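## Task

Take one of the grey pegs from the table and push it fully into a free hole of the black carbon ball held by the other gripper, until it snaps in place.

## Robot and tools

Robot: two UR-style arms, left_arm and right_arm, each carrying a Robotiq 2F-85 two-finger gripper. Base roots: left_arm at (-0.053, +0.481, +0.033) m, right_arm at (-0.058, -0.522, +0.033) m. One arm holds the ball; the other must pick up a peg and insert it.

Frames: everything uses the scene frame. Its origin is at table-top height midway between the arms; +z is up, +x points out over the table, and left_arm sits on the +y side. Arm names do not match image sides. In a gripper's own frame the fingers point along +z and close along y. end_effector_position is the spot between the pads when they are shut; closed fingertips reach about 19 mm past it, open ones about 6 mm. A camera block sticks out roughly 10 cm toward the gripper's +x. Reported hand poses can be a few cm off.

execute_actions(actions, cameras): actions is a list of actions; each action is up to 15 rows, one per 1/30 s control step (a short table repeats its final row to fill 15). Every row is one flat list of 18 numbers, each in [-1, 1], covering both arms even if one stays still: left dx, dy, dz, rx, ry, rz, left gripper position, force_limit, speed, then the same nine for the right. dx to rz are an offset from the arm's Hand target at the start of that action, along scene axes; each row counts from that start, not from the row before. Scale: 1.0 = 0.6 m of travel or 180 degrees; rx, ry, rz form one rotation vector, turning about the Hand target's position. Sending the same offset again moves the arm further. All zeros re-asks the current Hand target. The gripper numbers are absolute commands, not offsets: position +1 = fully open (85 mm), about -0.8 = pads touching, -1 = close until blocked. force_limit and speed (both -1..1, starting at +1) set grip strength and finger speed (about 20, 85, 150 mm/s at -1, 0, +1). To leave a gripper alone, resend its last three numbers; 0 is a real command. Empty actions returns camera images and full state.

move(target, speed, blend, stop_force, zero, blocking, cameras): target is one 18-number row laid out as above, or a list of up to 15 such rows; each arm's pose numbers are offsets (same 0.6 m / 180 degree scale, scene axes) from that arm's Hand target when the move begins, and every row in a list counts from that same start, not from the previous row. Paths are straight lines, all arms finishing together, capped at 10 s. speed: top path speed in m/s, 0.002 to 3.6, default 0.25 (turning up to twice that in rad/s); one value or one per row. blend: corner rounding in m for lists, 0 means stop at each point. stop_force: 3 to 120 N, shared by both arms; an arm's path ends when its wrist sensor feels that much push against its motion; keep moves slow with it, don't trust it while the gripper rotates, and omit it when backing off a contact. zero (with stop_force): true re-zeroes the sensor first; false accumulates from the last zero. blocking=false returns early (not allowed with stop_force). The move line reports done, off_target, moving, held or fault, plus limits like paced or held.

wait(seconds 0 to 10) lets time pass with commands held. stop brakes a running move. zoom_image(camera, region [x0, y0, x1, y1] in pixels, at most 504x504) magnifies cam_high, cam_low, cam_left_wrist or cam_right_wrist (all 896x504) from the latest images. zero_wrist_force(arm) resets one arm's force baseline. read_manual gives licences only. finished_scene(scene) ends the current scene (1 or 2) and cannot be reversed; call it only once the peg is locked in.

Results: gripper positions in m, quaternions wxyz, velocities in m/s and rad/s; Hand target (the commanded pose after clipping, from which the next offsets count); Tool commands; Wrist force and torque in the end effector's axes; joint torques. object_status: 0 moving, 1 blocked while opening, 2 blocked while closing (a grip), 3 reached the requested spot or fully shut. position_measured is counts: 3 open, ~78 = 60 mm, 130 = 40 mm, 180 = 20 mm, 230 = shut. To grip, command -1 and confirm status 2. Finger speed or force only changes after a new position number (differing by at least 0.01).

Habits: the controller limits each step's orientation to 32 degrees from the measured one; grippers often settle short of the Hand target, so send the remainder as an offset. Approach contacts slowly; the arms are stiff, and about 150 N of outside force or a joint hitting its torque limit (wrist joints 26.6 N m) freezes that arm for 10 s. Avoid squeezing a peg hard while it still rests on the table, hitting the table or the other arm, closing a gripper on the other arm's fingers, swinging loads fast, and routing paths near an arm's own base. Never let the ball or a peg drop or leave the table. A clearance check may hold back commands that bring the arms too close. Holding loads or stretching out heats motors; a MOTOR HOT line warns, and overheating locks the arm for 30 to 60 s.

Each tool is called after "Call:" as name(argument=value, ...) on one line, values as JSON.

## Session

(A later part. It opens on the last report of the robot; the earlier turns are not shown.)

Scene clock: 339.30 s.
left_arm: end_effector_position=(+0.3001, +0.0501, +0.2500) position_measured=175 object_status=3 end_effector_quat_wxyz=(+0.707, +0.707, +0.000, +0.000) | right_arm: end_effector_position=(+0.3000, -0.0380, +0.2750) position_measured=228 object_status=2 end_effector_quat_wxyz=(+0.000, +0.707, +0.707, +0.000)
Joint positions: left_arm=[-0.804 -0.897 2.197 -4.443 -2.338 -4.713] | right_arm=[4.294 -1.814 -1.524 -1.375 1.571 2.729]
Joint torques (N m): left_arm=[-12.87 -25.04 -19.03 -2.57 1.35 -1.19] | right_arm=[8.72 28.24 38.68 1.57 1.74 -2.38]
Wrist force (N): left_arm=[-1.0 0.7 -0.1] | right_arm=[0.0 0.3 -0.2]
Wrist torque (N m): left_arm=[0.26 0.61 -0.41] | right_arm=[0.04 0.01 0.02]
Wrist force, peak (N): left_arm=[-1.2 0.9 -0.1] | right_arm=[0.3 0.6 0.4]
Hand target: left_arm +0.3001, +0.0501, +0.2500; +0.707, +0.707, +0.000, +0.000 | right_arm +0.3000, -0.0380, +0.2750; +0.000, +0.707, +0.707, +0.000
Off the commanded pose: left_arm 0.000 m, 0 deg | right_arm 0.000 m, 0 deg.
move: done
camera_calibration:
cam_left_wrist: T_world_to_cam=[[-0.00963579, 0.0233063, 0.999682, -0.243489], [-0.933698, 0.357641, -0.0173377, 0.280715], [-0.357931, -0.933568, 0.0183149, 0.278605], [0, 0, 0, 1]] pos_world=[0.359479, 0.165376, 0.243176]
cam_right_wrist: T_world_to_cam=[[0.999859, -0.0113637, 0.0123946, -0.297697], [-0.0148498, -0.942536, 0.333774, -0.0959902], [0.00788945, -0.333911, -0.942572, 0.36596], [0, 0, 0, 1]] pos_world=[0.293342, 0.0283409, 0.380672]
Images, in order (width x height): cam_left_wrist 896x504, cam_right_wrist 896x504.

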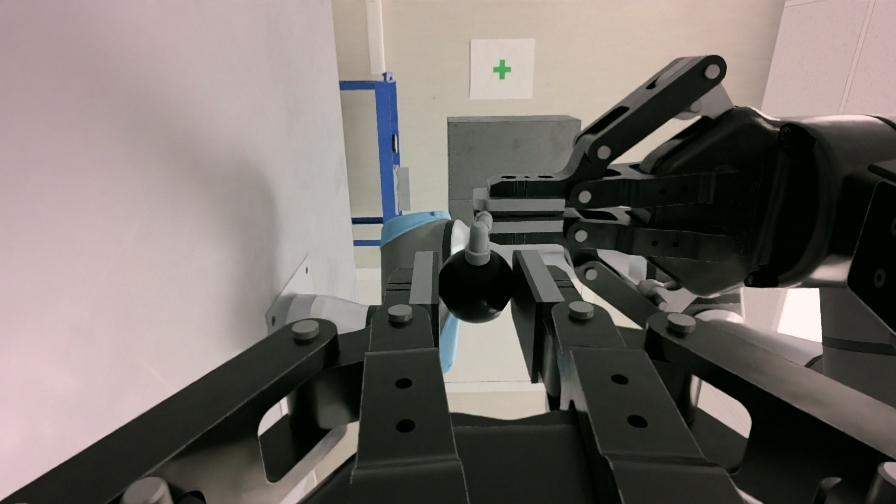

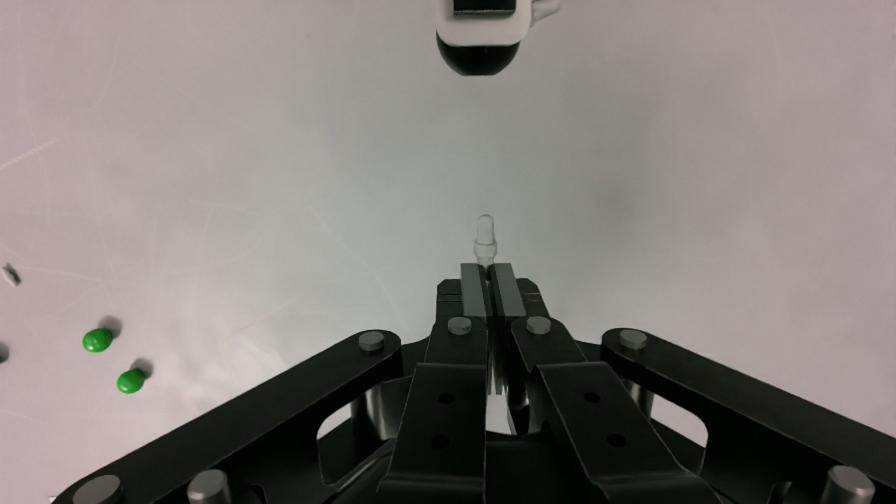

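Call:
move(target=[0,0,0,0,0,0,-0.396078,1,-1,-0.00417,0.05,-0.0112,0,0,0,-0.98,0,-1], cameras=["cam_right_wrist","cam_left_wrist"], speed=0.1)

Call:
zoom_image(camera="cam_right_wrist", region=[420, 140, 550, 290])

Call:
zoom_image(camera="cam_left_wrist", region=[400, 190, 550, 340])

Scene clock: 352.07 s.
left_arm: end_effector_position=(+0.3001, +0.0501, +0.2500) position_measured=175 object_status=3 end_effector_quat_wxyz=(+0.707, +0.707, +0.000, +0.000) | right_arm: end_effector_position=(+0.2975, -0.0081, +0.2683) position_measured=228 object_status=2 end_effector_quat_wxyz=(+0.000, +0.707, +0.707, +0.000)
Joint positions: left_arm=[-0.804 -0.897 2.197 -4.443 -2.338 -4.713] | right_arm=[4.317 -1.872 -1.467 -1.374 1.571 2.753]
Joint torques (N m): left_arm=[-13.62 -23.89 -18.99 -2.86 1.59 -1.14] | right_arm=[9.43 30.89 37.78 1.65 1.58 2.19]
Wrist force (N): left_arm=[-1.2 0.7 0.0] | right_arm=[0.2 0.2 0.3]
Wrist torque (N m): left_arm=[0.26 0.64 -0.41] | right_arm=[0.04 -0.01 -0.19]
Wrist force, peak (N): left_arm=[-1.4 0.9 0.0] | right_arm=[-0.6 0.5 -0.2]
Hand target: left_arm +0.3001, +0.0501, +0.2500; +0.707, +0.707, +0.000, +0.000 | right_arm +0.2975, -0.0080, +0.2682; +0.000, +0.707, +0.707, +0.000
Off the commanded pose: left_arm 0.000 m, 0 deg | right_arm 0.000 m, 0 deg.
move: done
camera_calibration:
cam_left_wrist: T_world_to_cam=[[-0.00963579, 0.0233063, 0.999682, -0.243489], [-0.933698, 0.357641, -0.0173377, 0.280715], [-0.357931, -0.933568, 0.0183149, 0.278605], [0, 0, 0, 1]] pos_world=[0.359479, 0.165376, 0.243176]
cam_right_wrist: T_world_to_cam=[[0.999862, -0.0111781, 0.0123247, -0.294758], [-0.0146508, -0.942571, 0.333685, -0.0656304], [0.0078869, -0.333819, -0.942604, 0.369657], [0, 0, 0, 1]] pos_world=[0.29084, 0.0582423, 0.373973]
Images, in order (width x height): cam_left_wrist 896x504, cam_right_wrist 896x504.

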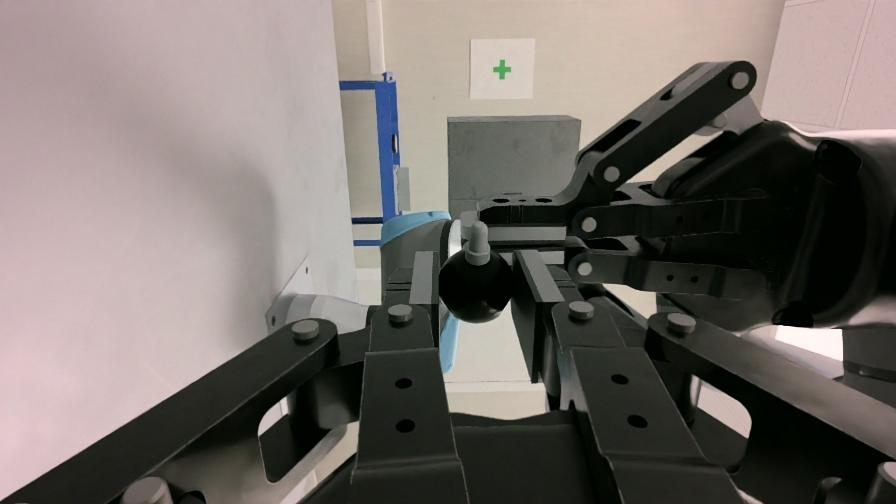

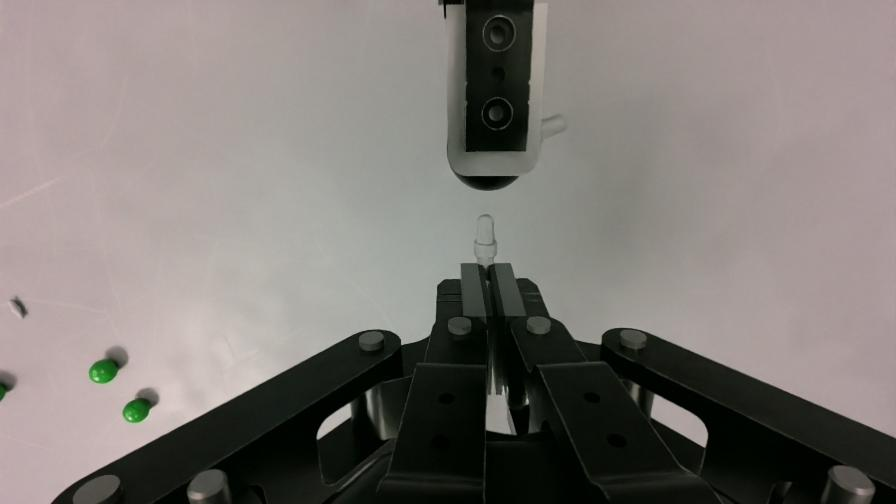

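Scaled by 3.360.

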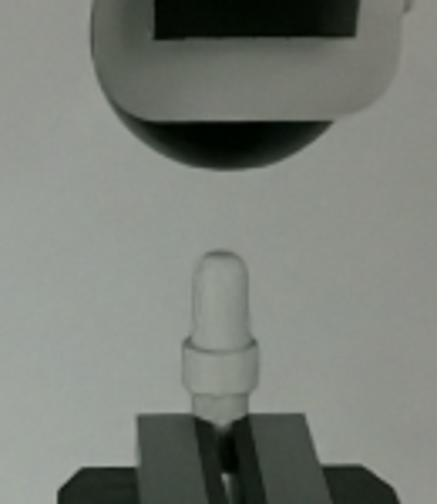

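Scaled by 3.360.

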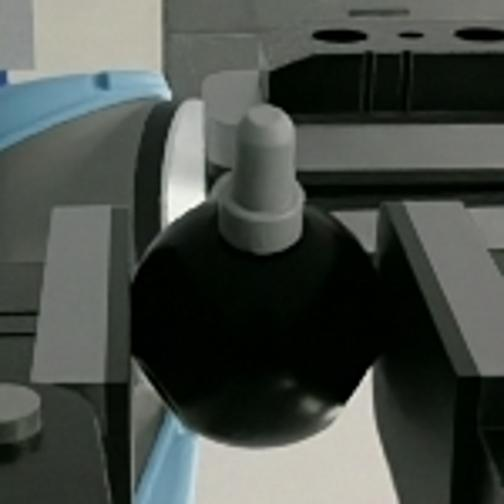

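Call:
zoom_image(camera="cam_right_wrist", region=[440, 160, 530, 230])

Call:
zoom_image(camera="cam_left_wrist", region=[450, 200, 510, 260])

Scaled by 5.600.

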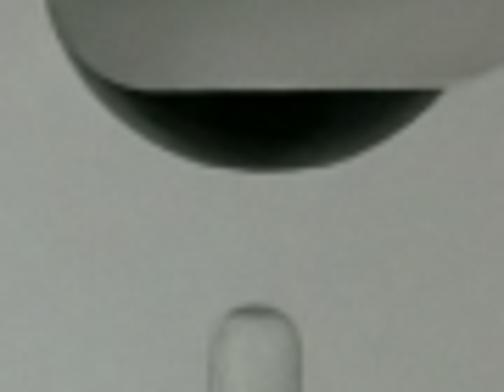

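Scaled by 8.400.

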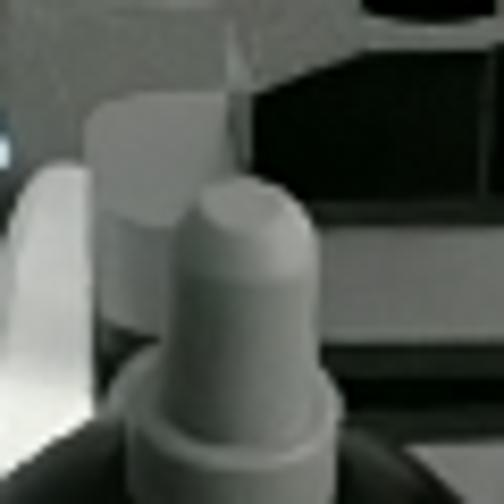

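Call:
move(target=[0,0,0,0,0,0,-0.396078,1,-1,0.0003,0.0225,-0.0005,0,0,0,-0.98,0,-1], cameras=["cam_right_wrist","cam_left_wrist"], speed=0.01, stop_force=6)

Call:
zoom_image(camera="cam_right_wrist", region=[440, 160, 530, 280])

Call:
zoom_image(camera="cam_left_wrist", region=[420, 190, 550, 340])

Scene clock: 376.73 s.
left_arm: end_effector_position=(+0.3001, +0.0501, +0.2500) position_measured=175 object_status=3 end_effector_quat_wxyz=(+0.707, +0.707, +0.000, +0.000) | right_arm: end_effector_position=(+0.2977, +0.0055, +0.2679) position_measured=228 object_status=2 end_effector_quat_wxyz=(+0.000, +0.707, +0.707, +0.000)
Joint positions: left_arm=[-0.804 -0.897 2.197 -4.443 -2.338 -4.713] | right_arm=[4.325 -1.899 -1.431 -1.383 1.571 2.761]
Joint torques (N m): left_arm=[-13.31 -26.62 -19.8 -2.92 1.68 -0.99] | right_arm=[10 32.07 38.46 1.7 -0.68 2.32]
Wrist force (N): left_arm=[-1.5 1.0 -0.1] | right_arm=[0.2 0.4 0.4]
Wrist torque (N m): left_arm=[0.25 0.65 -0.41] | right_arm=[0.02 -0.04 -0.19]
Wrist force, peak (N): left_arm=[-1.7 1.1 -0.5] | right_arm=[-0.1 0.8 0.6]
Hand target: left_arm +0.3001, +0.0501, +0.2500; +0.707, +0.707, +0.000, +0.000 | right_arm +0.2977, +0.0055, +0.2679; +0.000, +0.707, +0.707, +0.000
Off the commanded pose: left_arm 0.000 m, 0 deg | right_arm 0.000 m, 0 deg.
move: done
camera_calibration:
cam_left_wrist: T_world_to_cam=[[-0.00963579, 0.0233063, 0.999682, -0.243489], [-0.933698, 0.357641, -0.0173377, 0.280715], [-0.357931, -0.933568, 0.0183149, 0.278605], [0, 0, 0, 1]] pos_world=[0.359479, 0.165376, 0.243176]
cam_right_wrist: T_world_to_cam=[[0.999862, -0.011176, 0.0123257, -0.294802], [-0.0146499, -0.94254, 0.333773, -0.0527112], [0.00788722, -0.333908, -0.942573, 0.373812], [0, 0, 0, 1]] pos_world=[0.29104, 0.0718415, 0.373572]
Images, in order (width x height): cam_left_wrist 896x504, cam_right_wrist 896x504.

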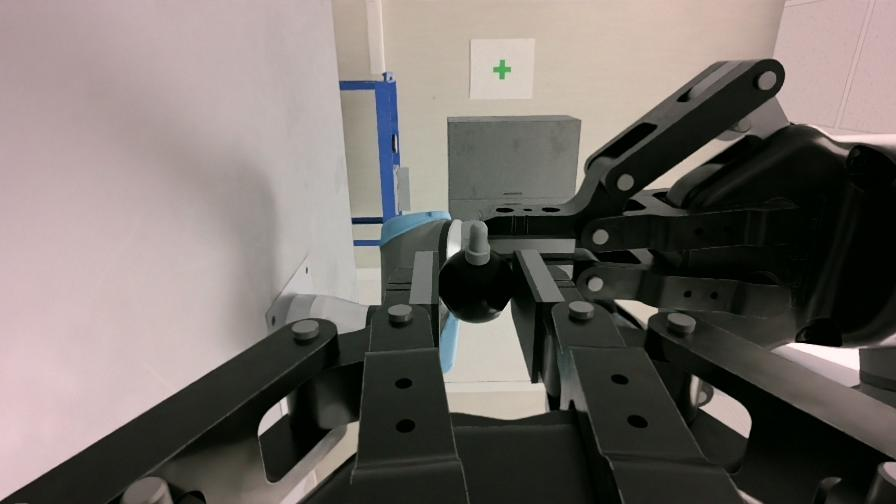

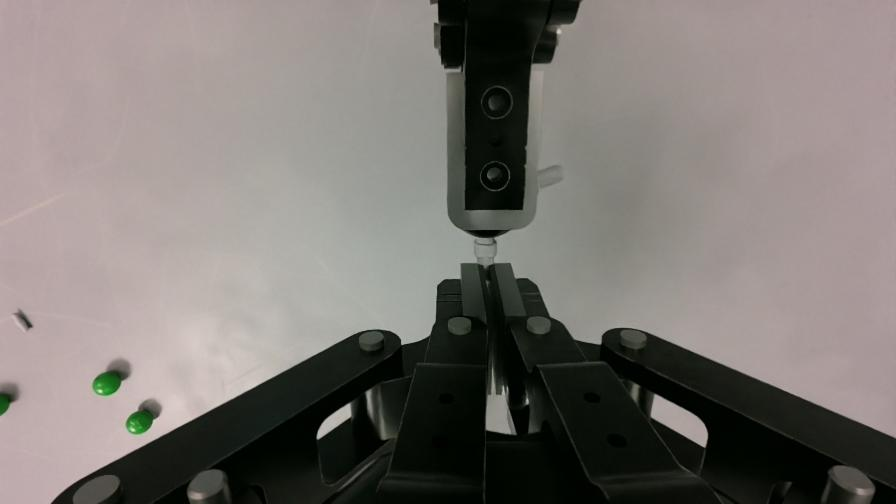

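Scaled by 4.200.

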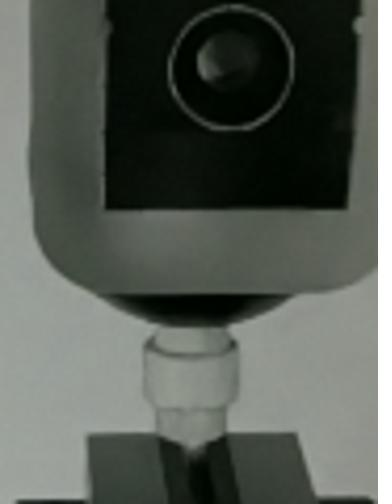

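Scaled by 3.360.

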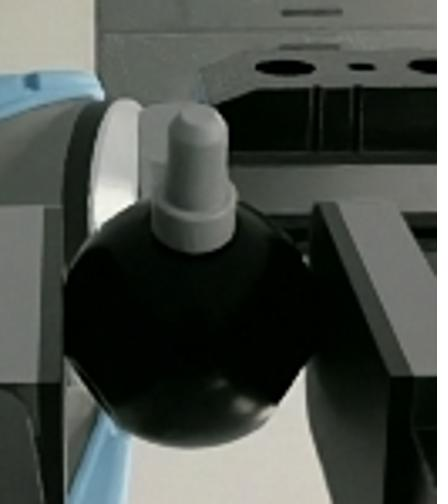

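Call:
move(target=[0,0,0,0,0,0,-0.396078,1,-1,0,0.012,0,0,0,0,-0.98,0,-1], cameras=["cam_right_wrist","cam_left_wrist"], speed=0.01, stop_force=30)

Call:
zoom_image(camera="cam_right_wrist", region=[440, 160, 530, 280])

Call:
zoom_image(camera="cam_left_wrist", region=[420, 190, 550, 340])

Scene clock: 388.93 s.
left_arm: end_effector_position=(+0.3001, +0.0501, +0.2500) position_measured=175 object_status=3 end_effector_quat_wxyz=(+0.707, +0.707, +0.000, +0.000) | right_arm: end_effector_position=(+0.2977, +0.0127, +0.2679) position_measured=228 object_status=2 end_effector_quat_wxyz=(+0.000, +0.707, +0.707, +0.000)
Joint positions: left_arm=[-0.804 -0.897 2.197 -4.443 -2.338 -4.713] | right_arm=[4.329 -1.913 -1.412 -1.388 1.571 2.765]
Joint torques (N m): left_arm=[-11.07 -25.74 -18.44 0.41 1.21 -1.08] | right_arm=[15.46 32.47 43.82 6.19 3.03 2.24]
Wrist force (N): left_arm=[-1.1 0.4 -16.6] | right_arm=[-17.4 0.1 -0.1]
Wrist torque (N m): left_arm=[0.22 0.62 -0.40] | right_arm=[0.03 -0.06 -0.19]
Wrist force, peak (N): left_arm=[-1.1 0.6 -16.8] | right_arm=[-17.7 0.4 -0.1]
Hand target: left_arm +0.3001, +0.0501, +0.2500; +0.707, +0.707, +0.000, +0.000 | right_arm +0.2977, +0.0127, +0.2679; +0.000, +0.707, +0.707, +0.000
Off the commanded pose: left_arm 0.000 m, 0 deg | right_arm 0.000 m, 0 deg.
move: done
camera_calibration:
cam_left_wrist: T_world_to_cam=[[-0.00963579, 0.0233063, 0.999682, -0.243489], [-0.933698, 0.357641, -0.0173377, 0.280715], [-0.357931, -0.933568, 0.0183149, 0.278605], [0, 0, 0, 1]] pos_world=[0.359479, 0.165376, 0.243176]
cam_right_wrist: T_world_to_cam=[[0.999862, -0.0111766, 0.0123259, -0.294721], [-0.0146504, -0.94254, 0.333773, -0.0459248], [0.00788722, -0.333908, -0.942573, 0.376216], [0, 0, 0, 1]] pos_world=[0.29104, 0.0790415, 0.373572]
Images, in order (width x height): cam_left_wrist 896x504, cam_right_wrist 896x504.

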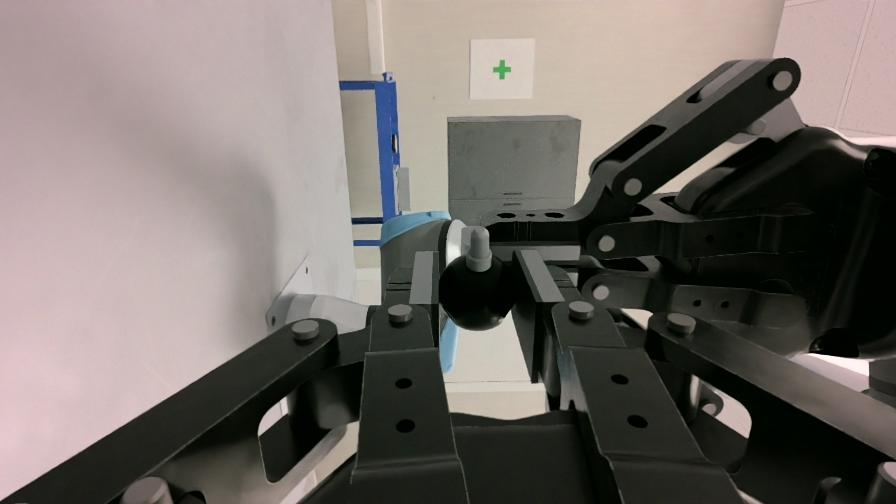

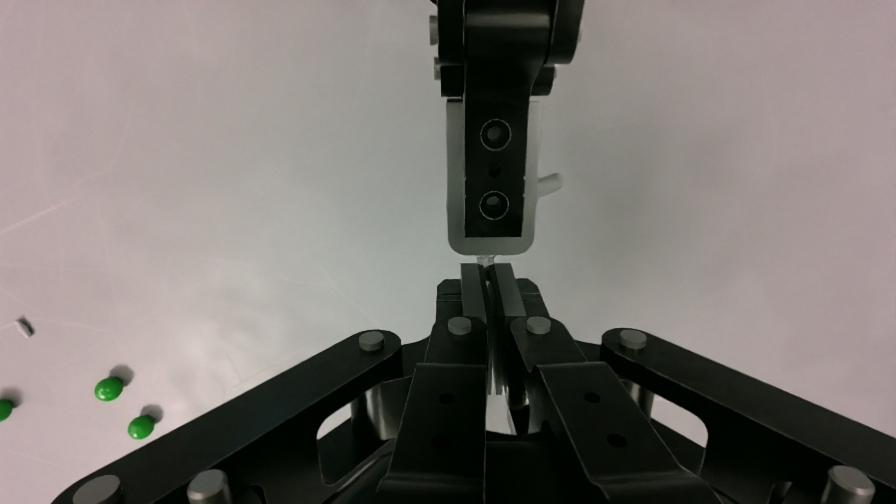

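Scaled by 4.200.

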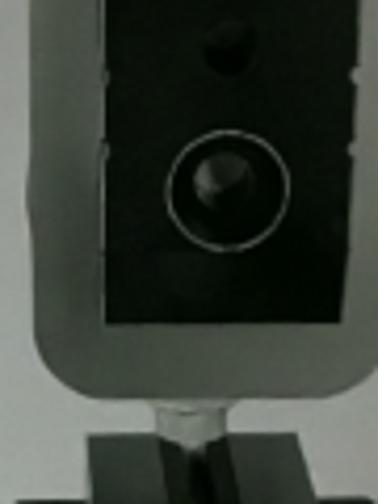

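Scaled by 3.360.

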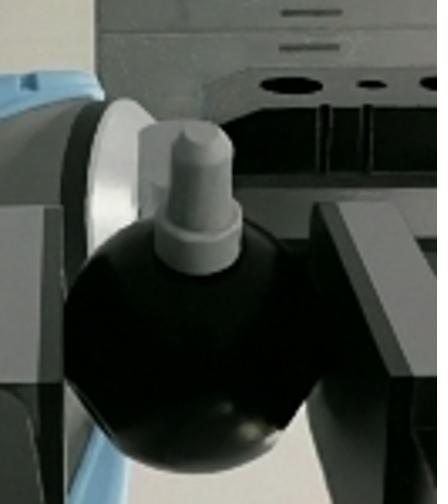

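Call:
move(target=[0,0,0,0,0,0,-1,1,-1,0,0,0,0,0,0,-0.98,0,-1], cameras=["cam_right_wrist","cam_left_wrist"])

Scene clock: 393.87 s.
left_arm: end_effector_position=(+0.3001, +0.0501, +0.2500) position_measured=181 object_status=0 end_effector_quat_wxyz=(+0.707, +0.707, +0.000, +0.000) | right_arm: end_effector_position=(+0.2977, +0.0127, +0.2679) position_measured=228 object_status=2 end_effector_quat_wxyz=(+0.000, +0.707, +0.707, +0.000)
Joint positions: left_arm=[-0.804 -0.897 2.197 -4.443 -2.338 -4.713] | right_arm=[4.329 -1.913 -1.412 -1.388 1.571 2.765]
Joint torques (N m): left_arm=[-9.13 -26.28 -18.02 0.39 0.86 -1.16] | right_arm=[15.03 32.14 42.52 7.56 2.95 2.32]
Wrist force (N): left_arm=[-1.0 0.1 -19.7] | right_arm=[-20.7 0.1 -0.2]
Wrist torque (N m): left_arm=[0.25 0.63 -0.41] | right_arm=[0.04 -0.04 -0.19]
Wrist force, peak (N): left_arm=[-1.0 0.3 -19.9] | right_arm=[-20.9 0.1 -0.4]
Hand target: left_arm +0.3001, +0.0501, +0.2500; +0.707, +0.707, +0.000, +0.000 | right_arm +0.2977, +0.0127, +0.2679; +0.000, +0.707, +0.707, +0.000
Off the commanded pose: left_arm 0.000 m, 0 deg | right_arm 0.000 m, 0 deg.
move: done
camera_calibration:
cam_left_wrist: T_world_to_cam=[[-0.00963579, 0.0233063, 0.999682, -0.243489], [-0.933698, 0.357641, -0.0173377, 0.280715], [-0.357931, -0.933568, 0.0183149, 0.278605], [0, 0, 0, 1]] pos_world=[0.359479, 0.165376, 0.243176]
cam_right_wrist: T_world_to_cam=[[0.999862, -0.011176, 0.0123257, -0.294721], [-0.0146499, -0.94254, 0.333773, -0.0459249], [0.00788722, -0.333908, -0.942573, 0.376216], [0, 0, 0, 1]] pos_world=[0.29104, 0.0790415, 0.373572]
Images, in order (width x height): cam_left_wrist 896x504, cam_right_wrist 896x504.

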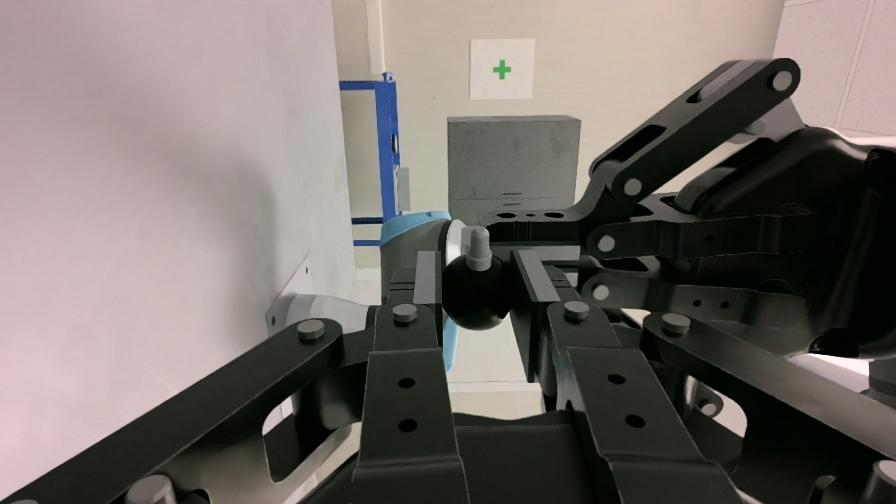

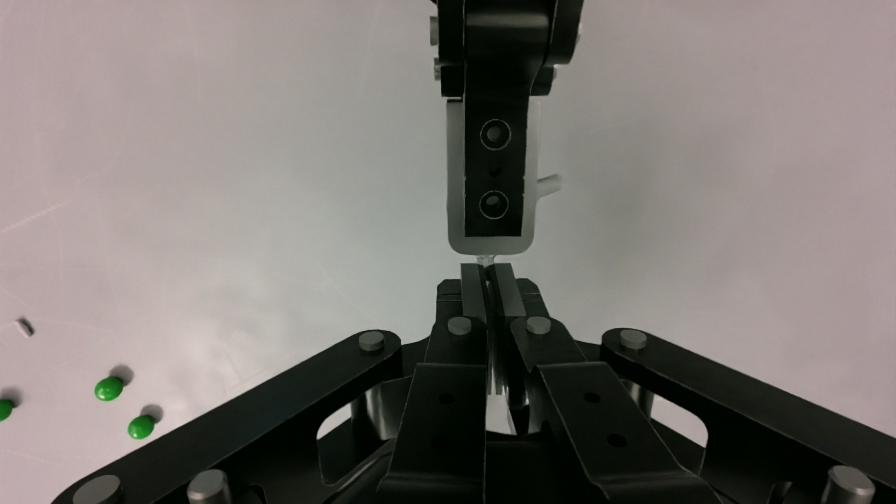

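Call:
move(target=[0,0,0,0,0,0,-1,1,-1,0,0.008,0,0,0,0,-0.98,0,-1], cameras=["cam_right_wrist","cam_left_wrist"], speed=0.008, stop_force=40)

Call:
zoom_image(camera="cam_right_wrist", region=[440, 160, 530, 280])

Call:
zoom_image(camera="cam_left_wrist", region=[420, 190, 550, 340])

Scene clock: 400.90 s.
left_arm: end_effector_position=(+0.3001, +0.0501, +0.2500) position_measured=181 object_status=2 end_effector_quat_wxyz=(+0.707, +0.707, +0.000, +0.000) | right_arm: end_effector_position=(+0.2968, +0.0152, +0.2670) position_measured=228 object_status=2 end_effector_quat_wxyz=(+0.002, +0.707, +0.707, -0.004)
Joint positions: left_arm=[-0.804 -0.897 2.197 -4.443 -2.338 -4.713] | right_arm=[4.332 -1.923 -1.398 -1.401 1.571 2.768]
Joint torques (N m): left_arm=[-7.13 -25.61 -19.29 1.06 0.6 -1.03] | right_arm=[31.01 31.35 57.13 16.17 7.19 2.34]
Wrist force (N): left_arm=[-2.5 1.5 -52.9] | right_arm=[-56.1 1.8 1.7]
Wrist torque (N m): left_arm=[0.25 0.58 -0.41] | right_arm=[0.03 -0.15 -0.15]
Wrist force, peak (N): left_arm=[-3.0 -0.6 -53.4] | right_arm=[-56.8 2.1 -0.7]
Hand target: left_arm +0.3001, +0.0501, +0.2500; +0.707, +0.707, +0.000, +0.000 | right_arm +0.2977, +0.0175, +0.2679; +0.000, +0.707, +0.707, +0.000
Off the commanded pose: left_arm 0.000 m, 0 deg | right_arm 0.003 m, 1 deg.
move: done
camera_calibration:
cam_left_wrist: T_world_to_cam=[[-0.00963579, 0.0233063, 0.999682, -0.243489], [-0.933698, 0.357641, -0.0173377, 0.280715], [-0.357931, -0.933568, 0.0183149, 0.278605], [0, 0, 0, 1]] pos_world=[0.359479, 0.165376, 0.243176]
cam_right_wrist: T_world_to_cam=[[0.999899, -0.0111084, 0.00891384, -0.292884], [-0.0134881, -0.939549, 0.342148, -0.0459172], [0.00457429, -0.342234, -0.939604, 0.376541], [0, 0, 0, 1]] pos_world=[0.290512, 0.0824702, 0.372121]
Images, in order (width x height): cam_left_wrist 896x504, cam_right_wrist 896x504.

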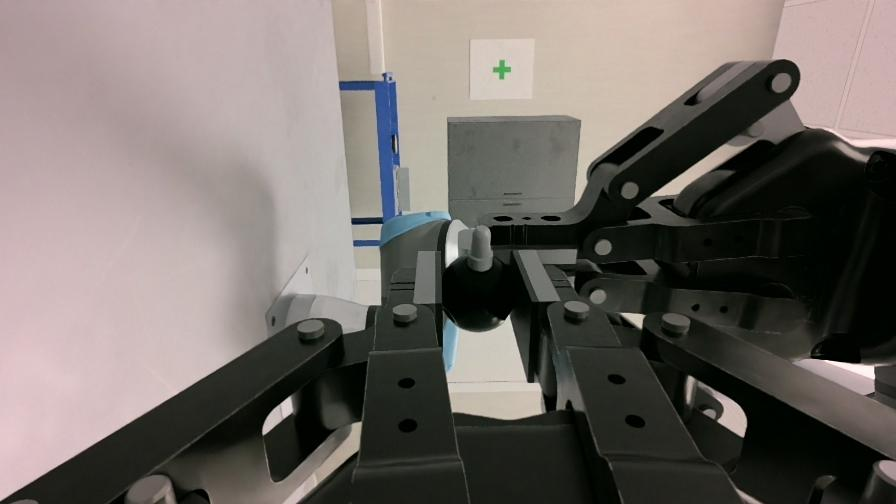

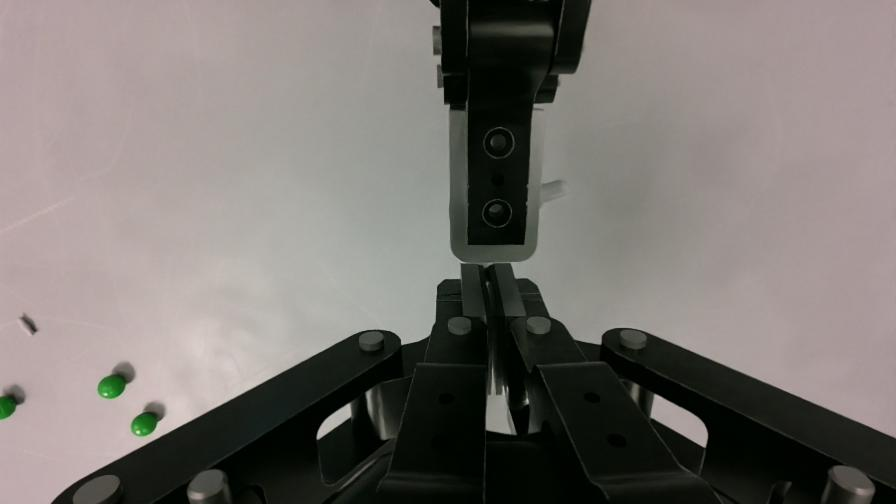

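Scaled by 4.200.

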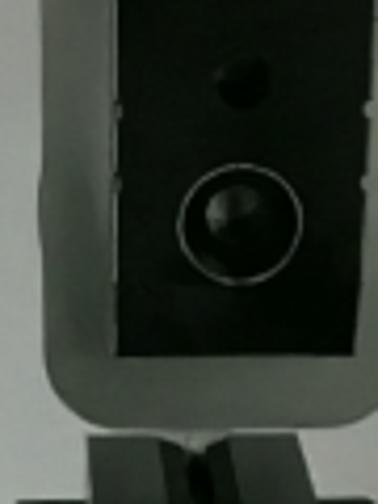

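Scaled by 3.360.

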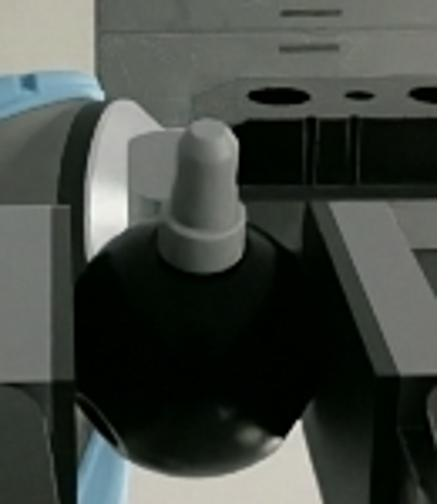

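Call:
move(target=[0,0,0,0,0,0,-1,1,-1,0,-0.0042,0,0,0,0,-0.98,0,-1], cameras=["cam_right_wrist","cam_left_wrist","cam_low","cam_high"], speed=0.02)

Call:
zoom_image(camera="cam_low", region=[350, 110, 410, 160])

Call:
zoom_image(camera="cam_right_wrist", region=[440, 220, 530, 290])

Call:
zoom_image(camera="cam_left_wrist", region=[420, 190, 550, 340])

Scene clock: 412.87 s.
left_arm: end_effector_position=(+0.3001, +0.0501, +0.2500) position_measured=181 object_status=2 end_effector_quat_wxyz=(+0.707, +0.707, +0.000, +0.000) | right_arm: end_effector_position=(+0.2974, +0.0145, +0.2677) position_measured=228 object_status=2 end_effector_quat_wxyz=(+0.000, +0.707, +0.707, -0.001)
Joint positions: left_arm=[-0.804 -0.897 2.197 -4.443 -2.338 -4.713] | right_arm=[4.331 -1.918 -1.405 -1.392 1.571 2.766]
Joint torques (N m): left_arm=[-5.19 -25.74 -19.42 2.54 0.09 -1.32] | right_arm=[1.58 51.66 36.67 16.32 3.98 -2.38]
Wrist force (N): left_arm=[0.8 12.6 -35.4] | right_arm=[-37.2 -1.1 12.4]
Wrist torque (N m): left_arm=[-0.16 0.61 -0.41] | right_arm=[0.09 -0.22 0.00]
Wrist force, peak (N): left_arm=[-2.8 1.5 -53.4] | right_arm=[-56.4 1.8 1.6]
Hand target: left_arm +0.3001, +0.0501, +0.2500; +0.707, +0.707, +0.000, +0.000 | right_arm +0.2977, +0.0150, +0.2679; +0.000, +0.707, +0.707, +0.000
Off the commanded pose: left_arm 0.000 m, 0 deg | right_arm 0.001 m, 0 deg.
move: done
camera_calibration:
cam_left_wrist: T_world_to_cam=[[-0.00963579, 0.0233063, 0.999682, -0.243489], [-0.933698, 0.357641, -0.0173377, 0.280715], [-0.357931, -0.933568, 0.0183149, 0.278605], [0, 0, 0, 1]] pos_world=[0.359479, 0.165376, 0.243176]
cam_right_wrist: T_world_to_cam=[[0.999872, -0.0111797, 0.0114028, -0.294145], [-0.0143609, -0.941788, 0.335901, -0.0448611], [0.00698377, -0.336022, -0.941828, 0.376646], [0, 0, 0, 1]] pos_world=[0.290833, 0.0810234, 0.373159]

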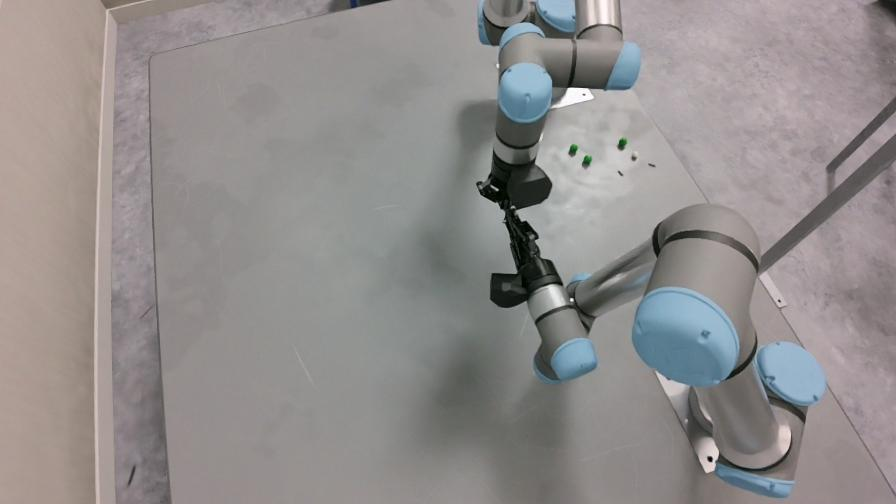

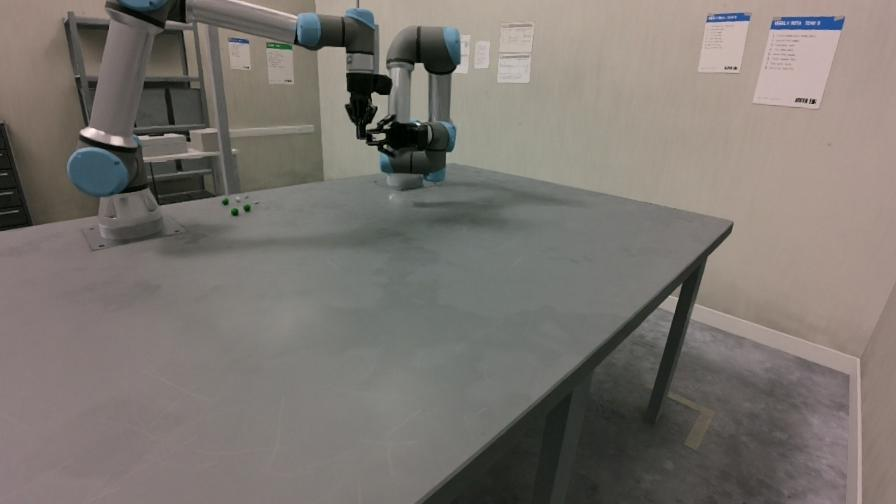

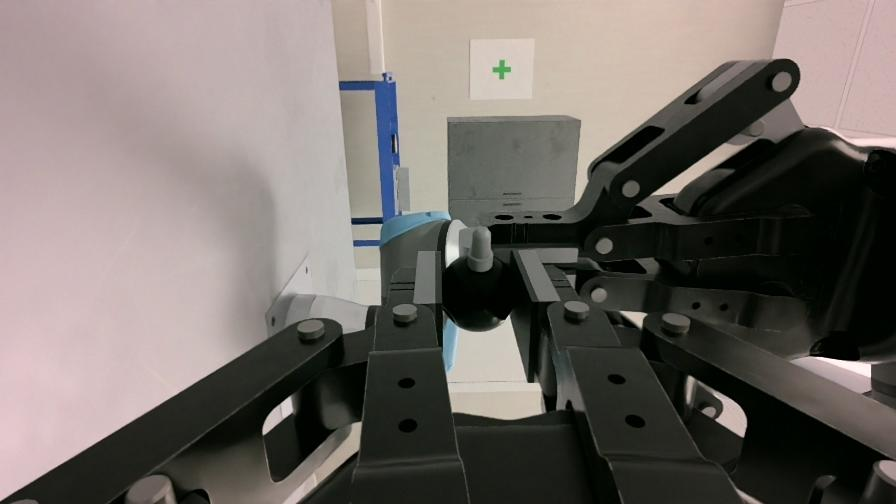

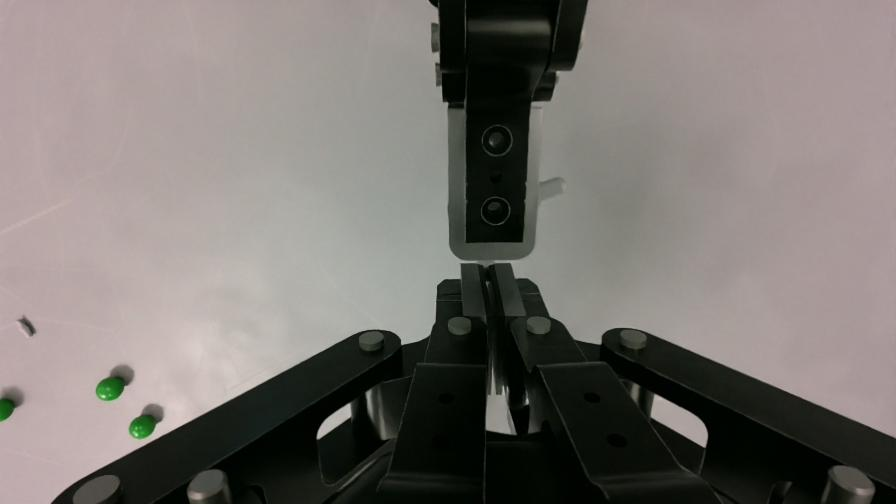

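Scaled by 8.400.

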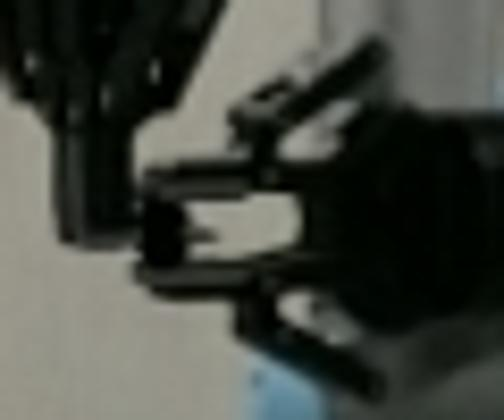

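Scaled by 5.600.

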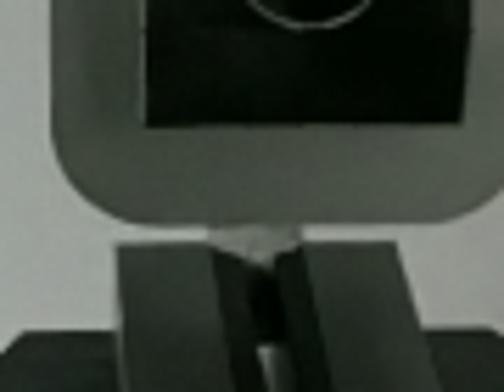

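Scaled by 3.360.

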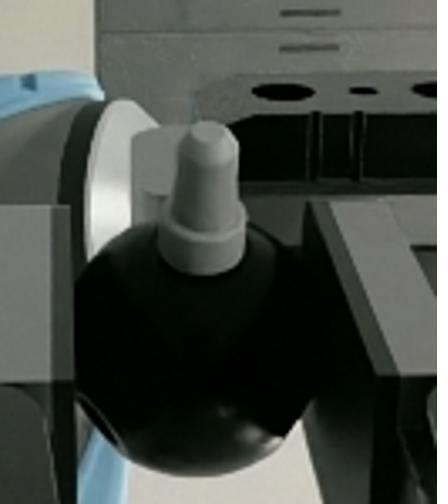

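Call:
move(target=[0,0,0,0,0,0,-1,1,-1,0,-0.0035,0,0,0,0,-0.98,0,-1], speed=0.02)

Scene clock: 417.47 s.
left_arm: end_effector_position=(+0.3001, +0.0501, +0.2500) position_measured=181 object_status=2 end_effector_quat_wxyz=(+0.707, +0.707, +0.000, +0.000) | right_arm: end_effector_position=(+0.2976, +0.0130, +0.2680) position_measured=228 object_status=2 end_effector_quat_wxyz=(+0.000, +0.707, +0.707, +0.000)
Joint positions: left_arm=[-0.804 -0.897 2.197 -4.443 -2.338 -4.713] | right_arm=[4.33 -1.914 -1.411 -1.388 1.571 2.765]
Joint torques (N m): left_arm=[-6.5 -26.51 -14.46 2.83 -0.16 -1.16] | right_arm=[-8.86 54.9 28.82 8.13 2.05 -2.65]
Wrist force (N): left_arm=[-0.6 17.0 -4.6] | right_arm=[-4.5 -0.5 16.4]
Wrist torque (N m): left_arm=[-0.31 0.66 -0.41] | right_arm=[0.04 -0.14 0.02]
Wrist force, peak (N): left_arm=[1.6 14.3 -35.2] | right_arm=[-37.2 -2.1 13.9]
Hand target: left_arm +0.3001, +0.0501, +0.2500; +0.707, +0.707, +0.000, +0.000 | right_arm +0.2977, +0.0129, +0.2679; +0.000, +0.707, +0.707, +0.000
Off the commanded pose: left_arm 0.000 m, 0 deg | right_arm 0.000 m, 0 deg.
move: done

Call:
move(target=[0,0,0,0,0,0,-1,1,-1,0,0,-0.0015,0,0,0,-0.98,0,-1], speed=0.02)

Scene clock: 422.03 s.
left_arm: end_effector_position=(+0.3001, +0.0501, +0.2500) position_measured=181 object_status=2 end_effector_quat_wxyz=(+0.707, +0.707, +0.000, +0.000) | right_arm: end_effector_position=(+0.2977, +0.0129, +0.2671) position_measured=228 object_status=2 end_effector_quat_wxyz=(+0.000, +0.707, +0.707, +0.000)
Joint positions: left_arm=[-0.804 -0.897 2.197 -4.443 -2.338 -4.713] | right_arm=[4.329 -1.914 -1.413 -1.386 1.571 2.765]
Joint torques (N m): left_arm=[-5.74 -26.36 4.32 0.58 -0.71 -1.3] | right_arm=[-10.2 34.97 19.68 6.76 -0.57 -2.46]
Wrist force (N): left_arm=[0.1 4.9 -5.2] | right_arm=[-5.3 -0.8 4.3]
Wrist torque (N m): left_arm=[0.11 0.63 -0.41] | right_arm=[0.06 -0.02 0.00]
Wrist force, peak (N): left_arm=[-0.3 16.8 -3.8] | right_arm=[-2.7 -0.2 16.5]
Hand target: left_arm +0.3001, +0.0501, +0.2500; +0.707, +0.707, +0.000, +0.000 | right_arm +0.2977, +0.0129, +0.2670; +0.000, +0.707, +0.707, +0.000
Off the commanded pose: left_arm 0.000 m, 0 deg | right_arm 0.000 m, 0 deg.
move: done

Call:
move(target=[[0,0,0,0,0,0,-1,1,-1,0,0,0,0,0,0,-0.4,0,-1],[0,0,0,0,0,0,-1,1,-1,0,-0.075,0,0,0,0,-0.4,0,-1]], speed=0.08, cameras=["cam_right_wrist","cam_left_wrist"])

Call:
zoom_image(camera="cam_right_wrist", region=[420, 0, 550, 130])

Call:
zoom_image(camera="cam_left_wrist", region=[420, 190, 550, 340])

Scene clock: 428.17 s.
left_arm: end_effector_position=(+0.3001, +0.0501, +0.2500) position_measured=181 object_status=2 end_effector_quat_wxyz=(+0.707, +0.707, +0.000, +0.000) | right_arm: end_effector_position=(+0.2977, -0.0321, +0.2670) position_measured=179 object_status=3 end_effector_quat_wxyz=(+0.000, +0.707, +0.707, +0.000)
Joint positions: left_arm=[-0.804 -0.897 2.197 -4.443 -2.338 -4.713] | right_arm=[4.301 -1.826 -1.529 -1.357 1.571 2.737]
Joint torques (N m): left_arm=[-6.05 -26.79 2.63 -1.82 -0.91 -1.27] | right_arm=[-9.75 42.8 16.01 4.79 0.33 -2.48]
Wrist force (N): left_arm=[0.5 1.1 -0.2] | right_arm=[0.0 0.1 0.0]
Wrist torque (N m): left_arm=[0.32 0.37 -0.41] | right_arm=[0.02 0.01 0.02]
Wrist force, peak (N): left_arm=[1.3 4.8 -5.5] | right_arm=[-5.2 -0.9 4.2]
Hand target: left_arm +0.3001, +0.0501, +0.2500; +0.707, +0.707, +0.000, +0.000 | right_arm +0.2977, -0.0321, +0.2670; +0.000, +0.707, +0.707, +0.000
Off the commanded pose: left_arm 0.000 m, 0 deg | right_arm 0.000 m, 0 deg.
move: done
camera_calibration:
cam_left_wrist: T_world_to_cam=[[-0.00963579, 0.0233063, 0.999682, -0.243489], [-0.933698, 0.357641, -0.0173377, 0.280715], [-0.357931, -0.933568, 0.0183149, 0.278605], [0, 0, 0, 1]] pos_world=[0.359479, 0.165376, 0.243176]
cam_right_wrist: T_world_to_cam=[[0.999862, -0.0111766, 0.0123259, -0.295211], [-0.0146504, -0.94254, 0.333773, -0.0878501], [0.00788722, -0.333908, -0.942573, 0.360409], [0, 0, 0, 1]] pos_world=[0.29104, 0.0342415, 0.372672]
Images, in order (width x height): cam_left_wrist 896x504, cam_right_wrist 896x504.

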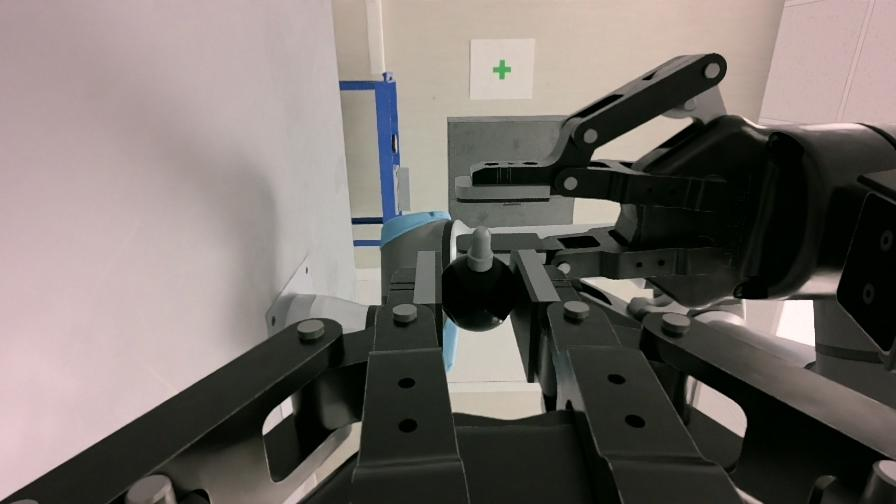

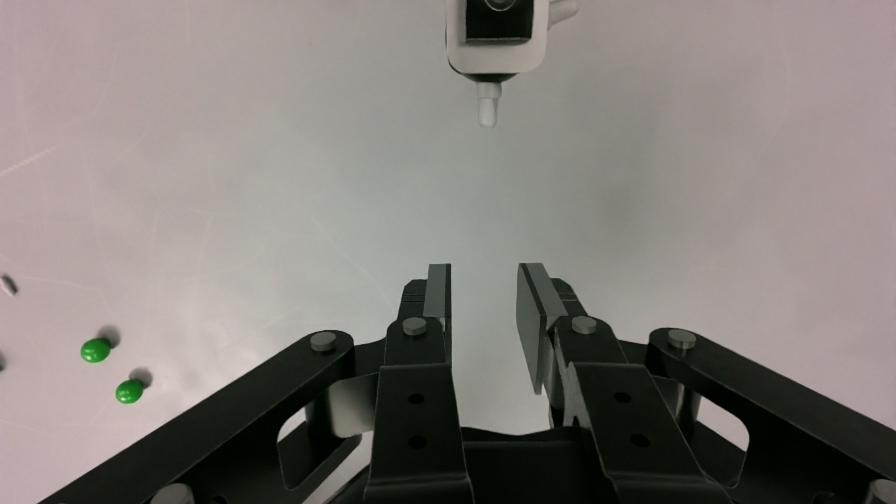

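Scaled by 3.877.

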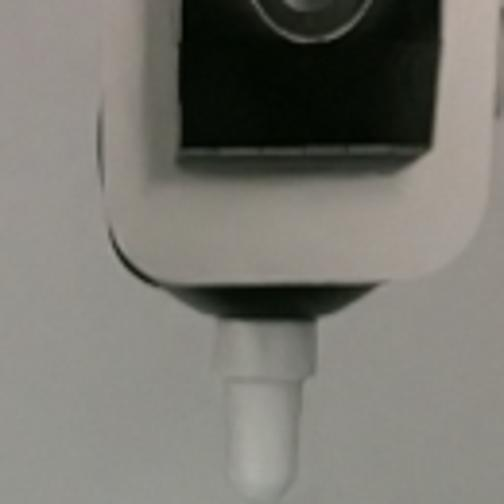

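Scaled by 3.360.

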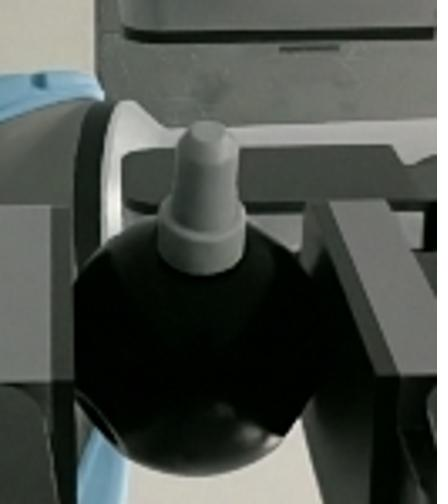

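Call:
zoom_image(camera="cam_right_wrist", region=[460, 65, 516, 135])

Scaled by 7.200.

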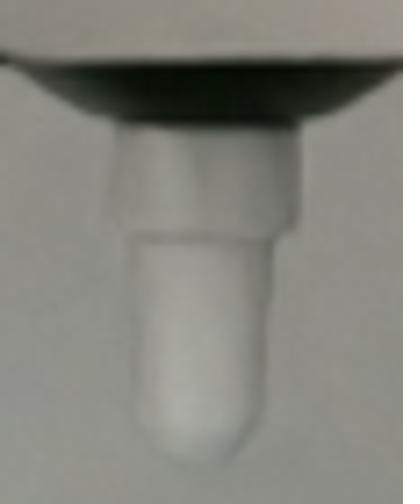

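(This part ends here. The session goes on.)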